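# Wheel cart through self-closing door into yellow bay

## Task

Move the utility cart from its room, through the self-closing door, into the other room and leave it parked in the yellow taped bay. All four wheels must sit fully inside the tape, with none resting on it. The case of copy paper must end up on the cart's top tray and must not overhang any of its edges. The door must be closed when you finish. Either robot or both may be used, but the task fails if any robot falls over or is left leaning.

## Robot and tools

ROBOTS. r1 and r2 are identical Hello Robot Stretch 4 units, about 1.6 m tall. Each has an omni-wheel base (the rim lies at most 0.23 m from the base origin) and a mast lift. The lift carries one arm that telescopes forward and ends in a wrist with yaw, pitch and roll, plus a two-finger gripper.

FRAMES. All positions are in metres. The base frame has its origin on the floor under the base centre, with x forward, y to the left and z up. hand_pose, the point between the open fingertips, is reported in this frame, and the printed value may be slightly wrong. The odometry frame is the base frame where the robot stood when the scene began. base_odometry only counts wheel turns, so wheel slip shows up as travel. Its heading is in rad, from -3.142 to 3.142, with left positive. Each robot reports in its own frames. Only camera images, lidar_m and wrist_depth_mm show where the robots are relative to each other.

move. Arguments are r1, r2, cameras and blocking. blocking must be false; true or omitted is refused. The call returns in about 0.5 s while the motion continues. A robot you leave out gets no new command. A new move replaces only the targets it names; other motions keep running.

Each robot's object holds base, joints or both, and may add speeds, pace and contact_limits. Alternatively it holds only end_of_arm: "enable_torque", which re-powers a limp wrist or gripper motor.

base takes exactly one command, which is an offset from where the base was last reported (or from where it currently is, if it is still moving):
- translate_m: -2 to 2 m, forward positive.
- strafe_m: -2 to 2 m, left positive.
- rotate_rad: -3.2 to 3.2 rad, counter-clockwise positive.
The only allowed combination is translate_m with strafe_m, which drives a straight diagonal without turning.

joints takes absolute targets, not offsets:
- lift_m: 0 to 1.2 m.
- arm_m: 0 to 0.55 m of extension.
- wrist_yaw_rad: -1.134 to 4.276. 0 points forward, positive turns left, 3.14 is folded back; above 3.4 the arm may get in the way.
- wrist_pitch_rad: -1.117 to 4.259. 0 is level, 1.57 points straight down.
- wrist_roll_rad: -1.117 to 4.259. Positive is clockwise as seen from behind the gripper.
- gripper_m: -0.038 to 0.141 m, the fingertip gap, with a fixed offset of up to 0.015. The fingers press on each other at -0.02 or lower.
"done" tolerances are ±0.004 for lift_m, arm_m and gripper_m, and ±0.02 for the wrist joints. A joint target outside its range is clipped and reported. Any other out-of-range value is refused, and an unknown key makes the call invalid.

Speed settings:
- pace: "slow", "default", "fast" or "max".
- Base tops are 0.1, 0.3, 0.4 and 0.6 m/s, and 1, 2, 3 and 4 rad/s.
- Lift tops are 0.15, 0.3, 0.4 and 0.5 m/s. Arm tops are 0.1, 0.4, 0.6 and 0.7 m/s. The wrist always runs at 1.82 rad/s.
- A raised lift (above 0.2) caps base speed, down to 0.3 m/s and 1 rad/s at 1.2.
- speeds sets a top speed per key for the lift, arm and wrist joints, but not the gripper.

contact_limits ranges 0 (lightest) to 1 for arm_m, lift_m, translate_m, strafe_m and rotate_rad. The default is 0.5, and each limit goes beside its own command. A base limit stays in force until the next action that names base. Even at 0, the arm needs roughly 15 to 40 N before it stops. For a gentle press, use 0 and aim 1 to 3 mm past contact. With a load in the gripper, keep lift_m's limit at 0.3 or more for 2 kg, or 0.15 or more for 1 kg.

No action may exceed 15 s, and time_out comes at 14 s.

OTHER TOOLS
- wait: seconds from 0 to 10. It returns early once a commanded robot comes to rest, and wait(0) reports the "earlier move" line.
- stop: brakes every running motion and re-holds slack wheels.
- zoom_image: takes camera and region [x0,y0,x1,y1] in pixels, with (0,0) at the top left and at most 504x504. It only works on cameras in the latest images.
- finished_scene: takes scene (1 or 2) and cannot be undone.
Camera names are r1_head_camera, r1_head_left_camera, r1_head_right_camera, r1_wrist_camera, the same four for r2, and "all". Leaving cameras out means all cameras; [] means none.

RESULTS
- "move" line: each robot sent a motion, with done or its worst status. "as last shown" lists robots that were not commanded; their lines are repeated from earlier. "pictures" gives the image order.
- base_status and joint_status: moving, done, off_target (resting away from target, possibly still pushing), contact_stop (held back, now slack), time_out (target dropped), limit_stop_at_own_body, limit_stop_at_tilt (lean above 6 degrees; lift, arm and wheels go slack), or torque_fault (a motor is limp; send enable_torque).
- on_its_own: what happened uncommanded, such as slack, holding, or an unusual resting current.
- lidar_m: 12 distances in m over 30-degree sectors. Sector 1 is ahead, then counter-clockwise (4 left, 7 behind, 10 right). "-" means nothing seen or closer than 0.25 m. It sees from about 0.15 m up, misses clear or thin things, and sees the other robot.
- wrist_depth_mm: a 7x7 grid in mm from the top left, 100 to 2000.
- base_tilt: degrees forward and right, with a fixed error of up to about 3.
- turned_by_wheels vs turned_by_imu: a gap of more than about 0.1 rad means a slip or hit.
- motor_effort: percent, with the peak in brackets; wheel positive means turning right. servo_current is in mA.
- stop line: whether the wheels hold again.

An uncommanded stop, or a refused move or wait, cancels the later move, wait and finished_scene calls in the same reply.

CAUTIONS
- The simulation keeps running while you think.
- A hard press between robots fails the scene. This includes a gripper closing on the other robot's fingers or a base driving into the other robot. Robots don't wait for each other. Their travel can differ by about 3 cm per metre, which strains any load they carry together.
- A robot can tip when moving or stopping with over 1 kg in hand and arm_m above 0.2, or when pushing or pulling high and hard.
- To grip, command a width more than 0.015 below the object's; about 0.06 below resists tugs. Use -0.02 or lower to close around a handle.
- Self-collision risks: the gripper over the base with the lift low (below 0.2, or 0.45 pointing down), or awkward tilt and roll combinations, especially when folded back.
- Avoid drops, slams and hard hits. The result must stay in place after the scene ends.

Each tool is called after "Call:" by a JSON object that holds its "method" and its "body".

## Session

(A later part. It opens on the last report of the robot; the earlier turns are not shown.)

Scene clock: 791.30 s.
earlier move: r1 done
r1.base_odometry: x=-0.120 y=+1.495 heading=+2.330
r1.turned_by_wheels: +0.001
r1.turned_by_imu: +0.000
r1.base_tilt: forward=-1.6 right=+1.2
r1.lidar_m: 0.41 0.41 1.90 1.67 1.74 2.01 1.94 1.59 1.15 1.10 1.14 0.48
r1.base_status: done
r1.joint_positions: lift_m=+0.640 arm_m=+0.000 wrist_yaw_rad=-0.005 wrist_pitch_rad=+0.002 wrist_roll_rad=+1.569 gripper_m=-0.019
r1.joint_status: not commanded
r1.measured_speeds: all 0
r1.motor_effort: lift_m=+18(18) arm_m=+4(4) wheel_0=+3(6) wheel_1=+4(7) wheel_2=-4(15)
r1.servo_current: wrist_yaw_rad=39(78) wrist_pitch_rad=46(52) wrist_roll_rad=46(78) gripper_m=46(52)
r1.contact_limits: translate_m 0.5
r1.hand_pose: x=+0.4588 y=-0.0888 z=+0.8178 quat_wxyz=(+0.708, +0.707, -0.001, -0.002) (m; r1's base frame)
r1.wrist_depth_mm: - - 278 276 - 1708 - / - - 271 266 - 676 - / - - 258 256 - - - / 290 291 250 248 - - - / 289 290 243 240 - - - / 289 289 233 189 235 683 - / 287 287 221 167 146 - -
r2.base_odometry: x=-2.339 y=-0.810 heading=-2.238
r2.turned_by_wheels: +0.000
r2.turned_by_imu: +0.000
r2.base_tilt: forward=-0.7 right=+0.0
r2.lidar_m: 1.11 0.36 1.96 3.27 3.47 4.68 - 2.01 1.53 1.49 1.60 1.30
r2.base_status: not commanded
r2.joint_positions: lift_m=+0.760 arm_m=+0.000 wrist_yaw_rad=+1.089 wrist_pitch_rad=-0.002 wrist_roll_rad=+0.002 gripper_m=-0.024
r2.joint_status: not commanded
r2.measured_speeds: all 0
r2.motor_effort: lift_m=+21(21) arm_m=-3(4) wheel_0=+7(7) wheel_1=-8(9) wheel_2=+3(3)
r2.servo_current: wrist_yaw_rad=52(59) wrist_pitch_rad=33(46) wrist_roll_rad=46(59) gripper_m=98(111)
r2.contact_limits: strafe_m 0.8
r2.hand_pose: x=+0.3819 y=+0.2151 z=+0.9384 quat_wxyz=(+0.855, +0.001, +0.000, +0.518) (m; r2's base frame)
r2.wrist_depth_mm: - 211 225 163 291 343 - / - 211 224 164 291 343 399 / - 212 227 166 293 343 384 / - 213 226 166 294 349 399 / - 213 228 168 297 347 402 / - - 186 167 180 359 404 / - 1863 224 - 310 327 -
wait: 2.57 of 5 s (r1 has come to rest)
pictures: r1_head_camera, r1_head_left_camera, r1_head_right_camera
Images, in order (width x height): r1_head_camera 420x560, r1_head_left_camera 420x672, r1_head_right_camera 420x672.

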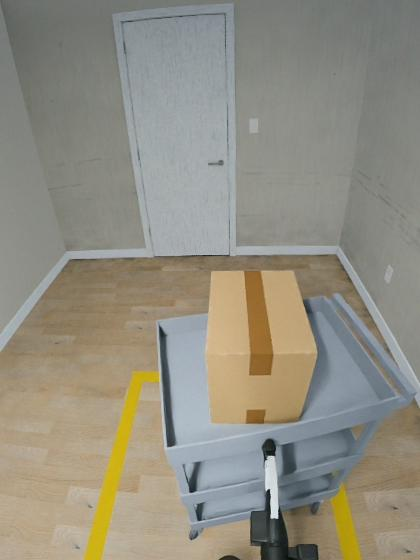

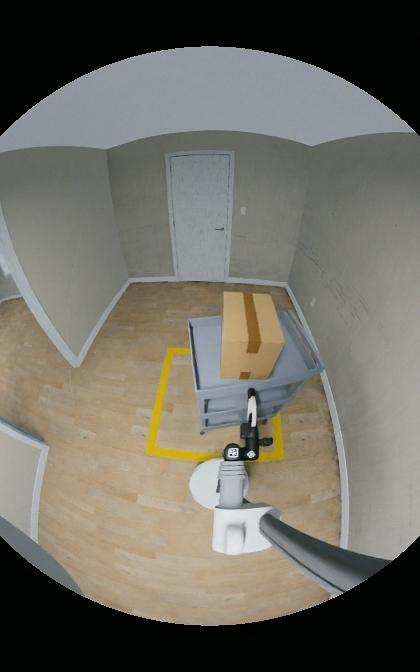

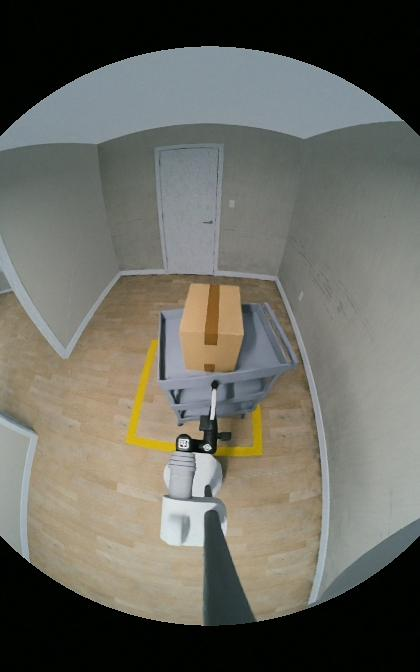

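Call:
{"method": "move", "body": {"blocking": false, "r1": {"base":{"translate_m":-0.35}}, "r2": {"joints":{"gripper_m":0.1}}, "cameras": []}}

Call:
{"method": "wait", "body": {"seconds": 3, "cameras": []}}

Call:
{"method": "wait", "body": {"seconds": 5, "cameras": ["r1_head_camera","r1_head_left_camera","r2_head_camera"]}}

Call:
{"method": "zoom_image", "body": {"camera": "r1_head_camera", "region": [130, 220, 400, 480]}}

Scene clock: 809.13 s.
move: r1 moving; r2 moving
r1.base_odometry: x=-0.099 y=+1.472 heading=+2.329
r1.turned_by_wheels: +0.000
r1.turned_by_imu: +0.000
r1.base_tilt: forward=-1.6 right=+1.3
r1.lidar_m: 0.42 0.46 1.91 1.67 1.74 1.99 1.90 1.57 1.14 1.09 1.13 0.52
r1.base_status: translate_m moving
r1.joint_positions: lift_m=+0.640 arm_m=+0.000 wrist_yaw_rad=-0.003 wrist_pitch_rad=+0.002 wrist_roll_rad=+1.569 gripper_m=-0.019
r1.joint_status: not commanded
r1.measured_speeds: translate_m=-0.120 strafe_m=-0.001 rotate_rad=+0.001 lift_m=+0.000 arm_m=+0.000 wrist_yaw_rad=+0.000 wrist_pitch_rad=+0.000 wrist_roll_rad=+0.000
r1.motor_effort: lift_m=+18(18) arm_m=+4(4) wheel_0=-6(9) wheel_1=-6(7) wheel_2=+10(10)
r1.servo_current: wrist_yaw_rad=52(72) wrist_pitch_rad=46(46) wrist_roll_rad=26(59) gripper_m=52(52)
r1.hand_pose: x=+0.4590 y=-0.0882 z=+0.8178 quat_wxyz=(+0.708, +0.707, +0.000, -0.001) (m; r1's base frame)
r1.wrist_depth_mm: - - - 294 - 634 - / - - - 287 - 715 - / - - 279 276 - - - / 312 310 272 268 - - - / 312 315 263 260 - - - / 314 314 253 198 - 699 - / 314 314 183 180 144 - -
r2.base_odometry: x=-2.339 y=-0.810 heading=-2.238
r2.turned_by_wheels: +0.000
r2.turned_by_imu: +0.001
r2.base_tilt: forward=-0.7 right=+0.1
r2.lidar_m: 1.10 0.37 1.96 3.25 3.44 4.70 - 1.99 1.52 1.48 1.57 1.31
r2.base_status: not commanded
r2.joint_positions: lift_m=+0.760 arm_m=+0.000 wrist_yaw_rad=+1.089 wrist_pitch_rad=-0.002 wrist_roll_rad=+0.002 gripper_m=+0.002
r2.joint_status: gripper_m moving
r2.measured_speeds: all 0
r2.motor_effort: lift_m=+21(21) arm_m=-4(4) wheel_0=+7(7) wheel_1=-8(9) wheel_2=+3(3)
r2.servo_current: wrist_yaw_rad=46(46) wrist_pitch_rad=46(46) wrist_roll_rad=39(59) gripper_m=117(117)
r2.contact_limits: strafe_m 0.8
r2.hand_pose: x=+0.3819 y=+0.2151 z=+0.9384 quat_wxyz=(+0.855, +0.001, +0.000, +0.518) (m; r2's base frame)
r2.wrist_depth_mm: - 215 231 168 296 347 - / - 216 231 171 297 347 397 / - 217 231 170 298 349 - / - 218 232 171 297 349 402 / - 236 233 172 300 351 402 / - - 189 173 183 362 - / - - 230 - 309 375 -
pictures: none
No camera images: "cameras" was empty.

Scene clock: 810.60 s.
earlier move: r1 moving; r2 done
r1.base_odometry: x=+0.107 y=+1.255 heading=+2.329
r1.turned_by_wheels: +0.000
r1.turned_by_imu: -0.001
r1.base_tilt: forward=-1.6 right=+1.3
r1.lidar_m: 0.75 2.37 2.10 1.66 1.77 1.68 1.61 1.54 1.15 1.06 1.15 0.84
r1.base_status: translate_m moving
r1.joint_positions: lift_m=+0.640 arm_m=+0.000 wrist_yaw_rad=-0.002 wrist_pitch_rad=+0.002 wrist_roll_rad=+1.569 gripper_m=-0.019
r1.joint_status: not commanded
r1.measured_speeds: translate_m=-0.103 strafe_m=+0.001 rotate_rad=+0.000 lift_m=+0.000 arm_m=+0.000 wrist_yaw_rad=+0.000 wrist_pitch_rad=+0.000 wrist_roll_rad=+0.000
r1.motor_effort: lift_m=+18(18) arm_m=+4(4) wheel_0=-3(10) wheel_1=-1(8) wheel_2=+1(10)
r1.servo_current: wrist_yaw_rad=46(78) wrist_pitch_rad=46(46) wrist_roll_rad=52(65) gripper_m=46(52)
r1.hand_pose: x=+0.4591 y=-0.0881 z=+0.8178 quat_wxyz=(+0.708, +0.707, +0.000, -0.001) (m; r1's base frame)
r1.wrist_depth_mm: - - - 621 - 640 1160 / - - - 603 - - 904 / - - - 585 - - - / - - 609 564 - - - / - - 609 559 - - - / - - 609 198 179 - - / - - 180 180 154 - 788
r2.base_odometry: x=-2.339 y=-0.810 heading=-2.238
r2.turned_by_wheels: +0.000
r2.turned_by_imu: +0.000
r2.base_tilt: forward=-0.7 right=+0.0
r2.lidar_m: 1.21 0.66 0.52 3.25 3.45 4.67 - 2.02 1.53 1.47 1.58 1.30
r2.base_status: not commanded
r2.joint_positions: lift_m=+0.760 arm_m=+0.000 wrist_yaw_rad=+1.092 wrist_pitch_rad=-0.002 wrist_roll_rad=+0.002 gripper_m=+0.100
r2.joint_status: all done
r2.measured_speeds: all 0
r2.motor_effort: lift_m=+21(21) arm_m=-3(4) wheel_0=+4(7) wheel_1=-3(9) wheel_2=+3(3)
r2.servo_current: wrist_yaw_rad=46(65) wrist_pitch_rad=46(46) wrist_roll_rad=46(59) gripper_m=52(124)
r2.contact_limits: strafe_m 0.8
r2.hand_pose: x=+0.3813 y=+0.2157 z=+0.9384 quat_wxyz=(+0.855, +0.001, +0.000, +0.519) (m; r2's base frame)
r2.wrist_depth_mm: - - 410 - - - - / - - 413 - - - - / - - 410 - - - - / - - 410 - - - - / - - 410 - - - - / - - 190 - 185 - - / - - - - - - -
wait: 1.47 of 3 s (r2 has come to rest)
pictures: none
No camera images: "cameras" was empty.

Scene clock: 811.30 s.
earlier move: r1 done
r1.base_odometry: x=+0.121 y=+1.241 heading=+2.329
r1.turned_by_wheels: +0.000
r1.turned_by_imu: +0.000
r1.base_tilt: forward=-1.6 right=+1.3
r1.lidar_m: 0.75 2.38 2.08 1.63 1.73 1.66 1.58 1.57 1.13 1.09 1.15 0.86
r1.base_status: done
r1.joint_positions: lift_m=+0.640 arm_m=+0.000 wrist_yaw_rad=-0.002 wrist_pitch_rad=+0.002 wrist_roll_rad=+1.569 gripper_m=-0.019
r1.joint_status: not commanded
r1.measured_speeds: all 0
r1.motor_effort: lift_m=+18(18) arm_m=+4(4) wheel_0=-3(10) wheel_1=-1(8) wheel_2=+0(10)
r1.servo_current: wrist_yaw_rad=65(78) wrist_pitch_rad=39(46) wrist_roll_rad=46(65) gripper_m=46(59)
r1.hand_pose: x=+0.4591 y=-0.0881 z=+0.8178 quat_wxyz=(+0.708, +0.707, +0.000, -0.001) (m; r1's base frame)
r1.wrist_depth_mm: - - - 654 - 654 1138 / - - - 615 - - 946 / - - - 603 - - - / - - 634 591 - - - / - - 634 574 - - - / - - 634 198 179 - - / - - 180 179 154 - 854
r2.base_odometry: x=-2.339 y=-0.810 heading=-2.238
r2.turned_by_wheels: +0.000
r2.turned_by_imu: +0.000
r2.base_tilt: forward=-0.7 right=+0.0
r2.lidar_m: 1.26 0.89 0.77 3.26 3.47 4.69 - 2.01 1.55 1.48 1.57 1.31
r2.base_status: not commanded
r2.joint_positions: lift_m=+0.760 arm_m=+0.000 wrist_yaw_rad=+1.092 wrist_pitch_rad=-0.002 wrist_roll_rad=+0.002 gripper_m=+0.100
r2.joint_status: all done
r2.measured_speeds: all 0
r2.motor_effort: lift_m=+21(21) arm_m=-3(4) wheel_0=+4(7) wheel_1=-3(9) wheel_2=+3(3)
r2.servo_current: wrist_yaw_rad=52(65) wrist_pitch_rad=39(46) wrist_roll_rad=46(59) gripper_m=52(124)
r2.contact_limits: strafe_m 0.8
r2.hand_pose: x=+0.3813 y=+0.2157 z=+0.9384 quat_wxyz=(+0.855, +0.001, +0.000, +0.519) (m; r2's base frame)
r2.wrist_depth_mm: - - 691 - - - - / - - 691 - - - - / - - 699 - - - - / - - 707 - - - - / - - 699 - - - - / - - 189 - 186 - - / - - - - - - -
wait: 0.70 of 5 s (r1 has come to rest)
pictures: r1_head_camera, r1_head_left_camera, r2_head_camera
Images, in order (width x height): r1_head_camera 420x560, r1_head_left_camera 420x672, r2_head_camera 420x560.

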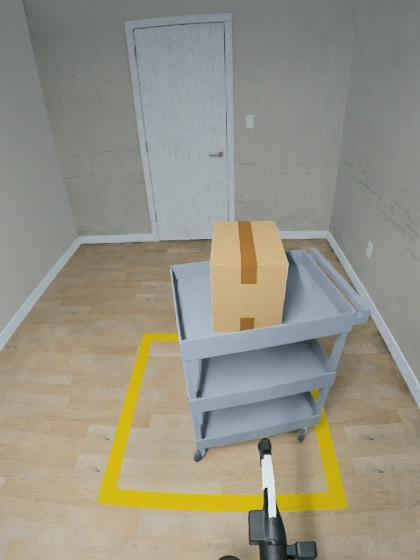

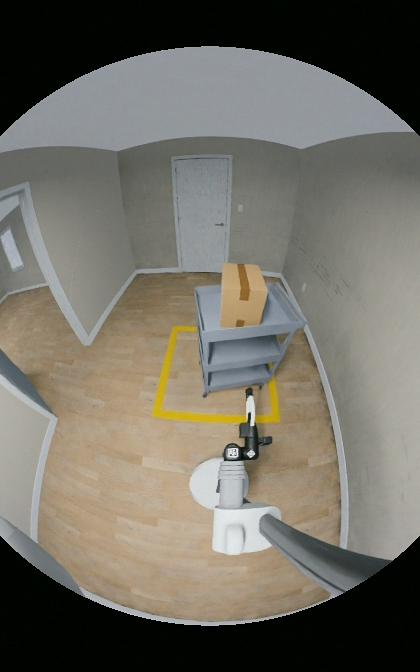

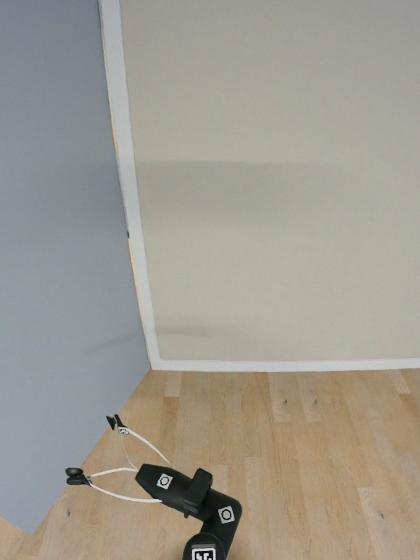

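Scaled by 1.867 from the camera's 420x560 image, which has a finer 600x800 frame.

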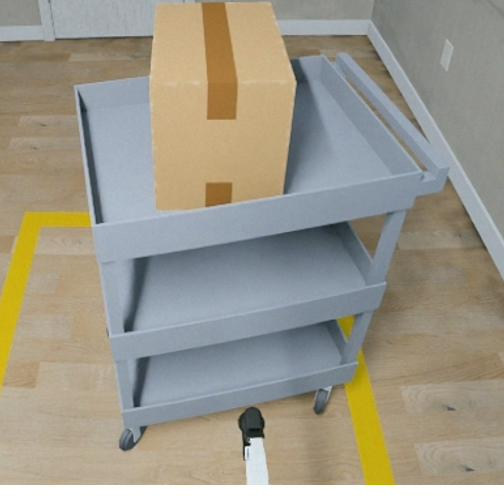

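Call:
{"method": "wait", "body": {"seconds": 7, "cameras": ["r1_head_left_camera","r2_head_camera","r2_head_left_camera"]}}

Scene clock: 826.63 s.
r1.base_odometry: x=+0.121 y=+1.241 heading=+2.329
r1.turned_by_wheels: +0.000
r1.turned_by_imu: -0.001
r1.base_tilt: forward=-1.6 right=+1.3
r1.lidar_m: 0.75 2.38 1.84 1.67 1.77 1.64 1.59 1.57 1.12 1.08 1.14 0.84
r1.base_status: done
r1.joint_positions: lift_m=+0.640 arm_m=+0.000 wrist_yaw_rad=-0.002 wrist_pitch_rad=+0.002 wrist_roll_rad=+1.569 gripper_m=-0.019
r1.joint_status: not commanded
r1.measured_speeds: all 0
r1.motor_effort: lift_m=+18(18) arm_m=+4(4) wheel_0=-3(10) wheel_1=-1(8) wheel_2=+0(10)
r1.servo_current: wrist_yaw_rad=59(78) wrist_pitch_rad=52(46) wrist_roll_rad=46(65) gripper_m=52(59)
r1.hand_pose: x=+0.4591 y=-0.0881 z=+0.8178 quat_wxyz=(+0.708, +0.707, +0.000, -0.001) (m; r1's base frame)
r1.wrist_depth_mm: - - - 640 - 654 1138 / - - - 634 - - 946 / - - - 609 - - - / - - 634 591 - - - / - - 634 574 - - - / - - 634 198 180 - - / - - 179 179 154 - 854
r2.base_odometry: x=-2.339 y=-0.810 heading=-2.238
r2.turned_by_wheels: +0.000
r2.turned_by_imu: +0.002
r2.base_tilt: forward=-0.6 right=+0.1
r2.lidar_m: 1.26 1.33 1.92 3.26 3.46 4.70 - 2.02 1.51 1.48 1.61 1.30
r2.base_status: not commanded
r2.joint_positions: lift_m=+0.760 arm_m=+0.000 wrist_yaw_rad=+1.092 wrist_pitch_rad=-0.002 wrist_roll_rad=+0.002 gripper_m=+0.100
r2.joint_status: all done
r2.measured_speeds: all 0
r2.motor_effort: lift_m=+21(21) arm_m=-3(4) wheel_0=+5(7) wheel_1=-3(9) wheel_2=+3(3)
r2.servo_current: wrist_yaw_rad=59(65) wrist_pitch_rad=39(46) wrist_roll_rad=39(59) gripper_m=52(124)
r2.contact_limits: strafe_m 0.8
r2.hand_pose: x=+0.3813 y=+0.2157 z=+0.9384 quat_wxyz=(+0.855, +0.001, +0.000, +0.519) (m; r2's base frame)
r2.wrist_depth_mm: - - - - - - - / - - - - - - - / - - - - - - - / - - - - - - - / - - - - - - - / - - 195 - 186 - - / - - - - - - -
wait: 7.00 s; at rest from the start
pictures: r1_head_left_camera, r2_head_camera, r2_head_left_camera
Images, in order (width x height): r1_head_left_camera 420x672, r2_head_camera 420x560, r2_head_left_camera 420x672.

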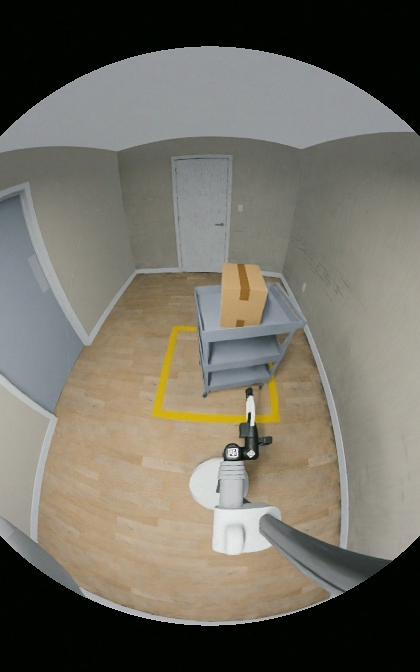

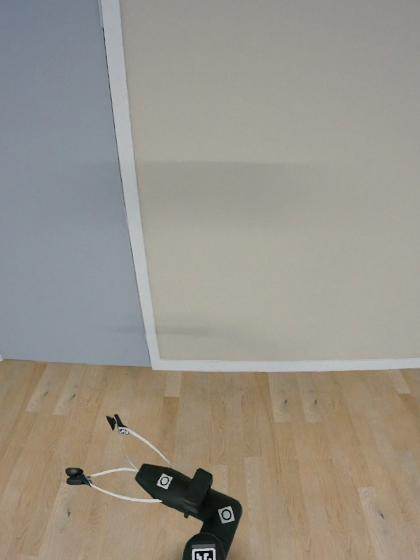

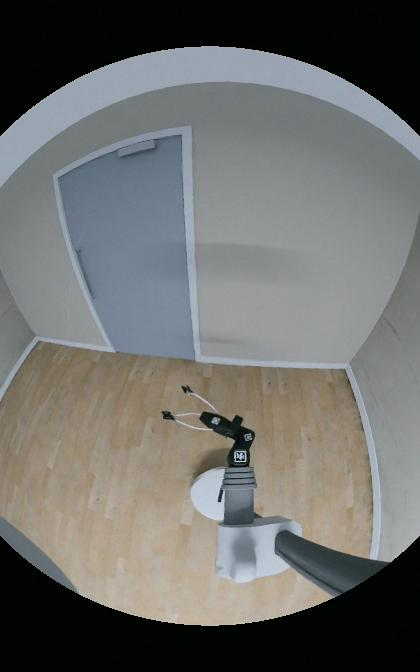

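Call:
{"method": "finished_scene", "body": {"scene": 2}}

The scene is finished: the task was done.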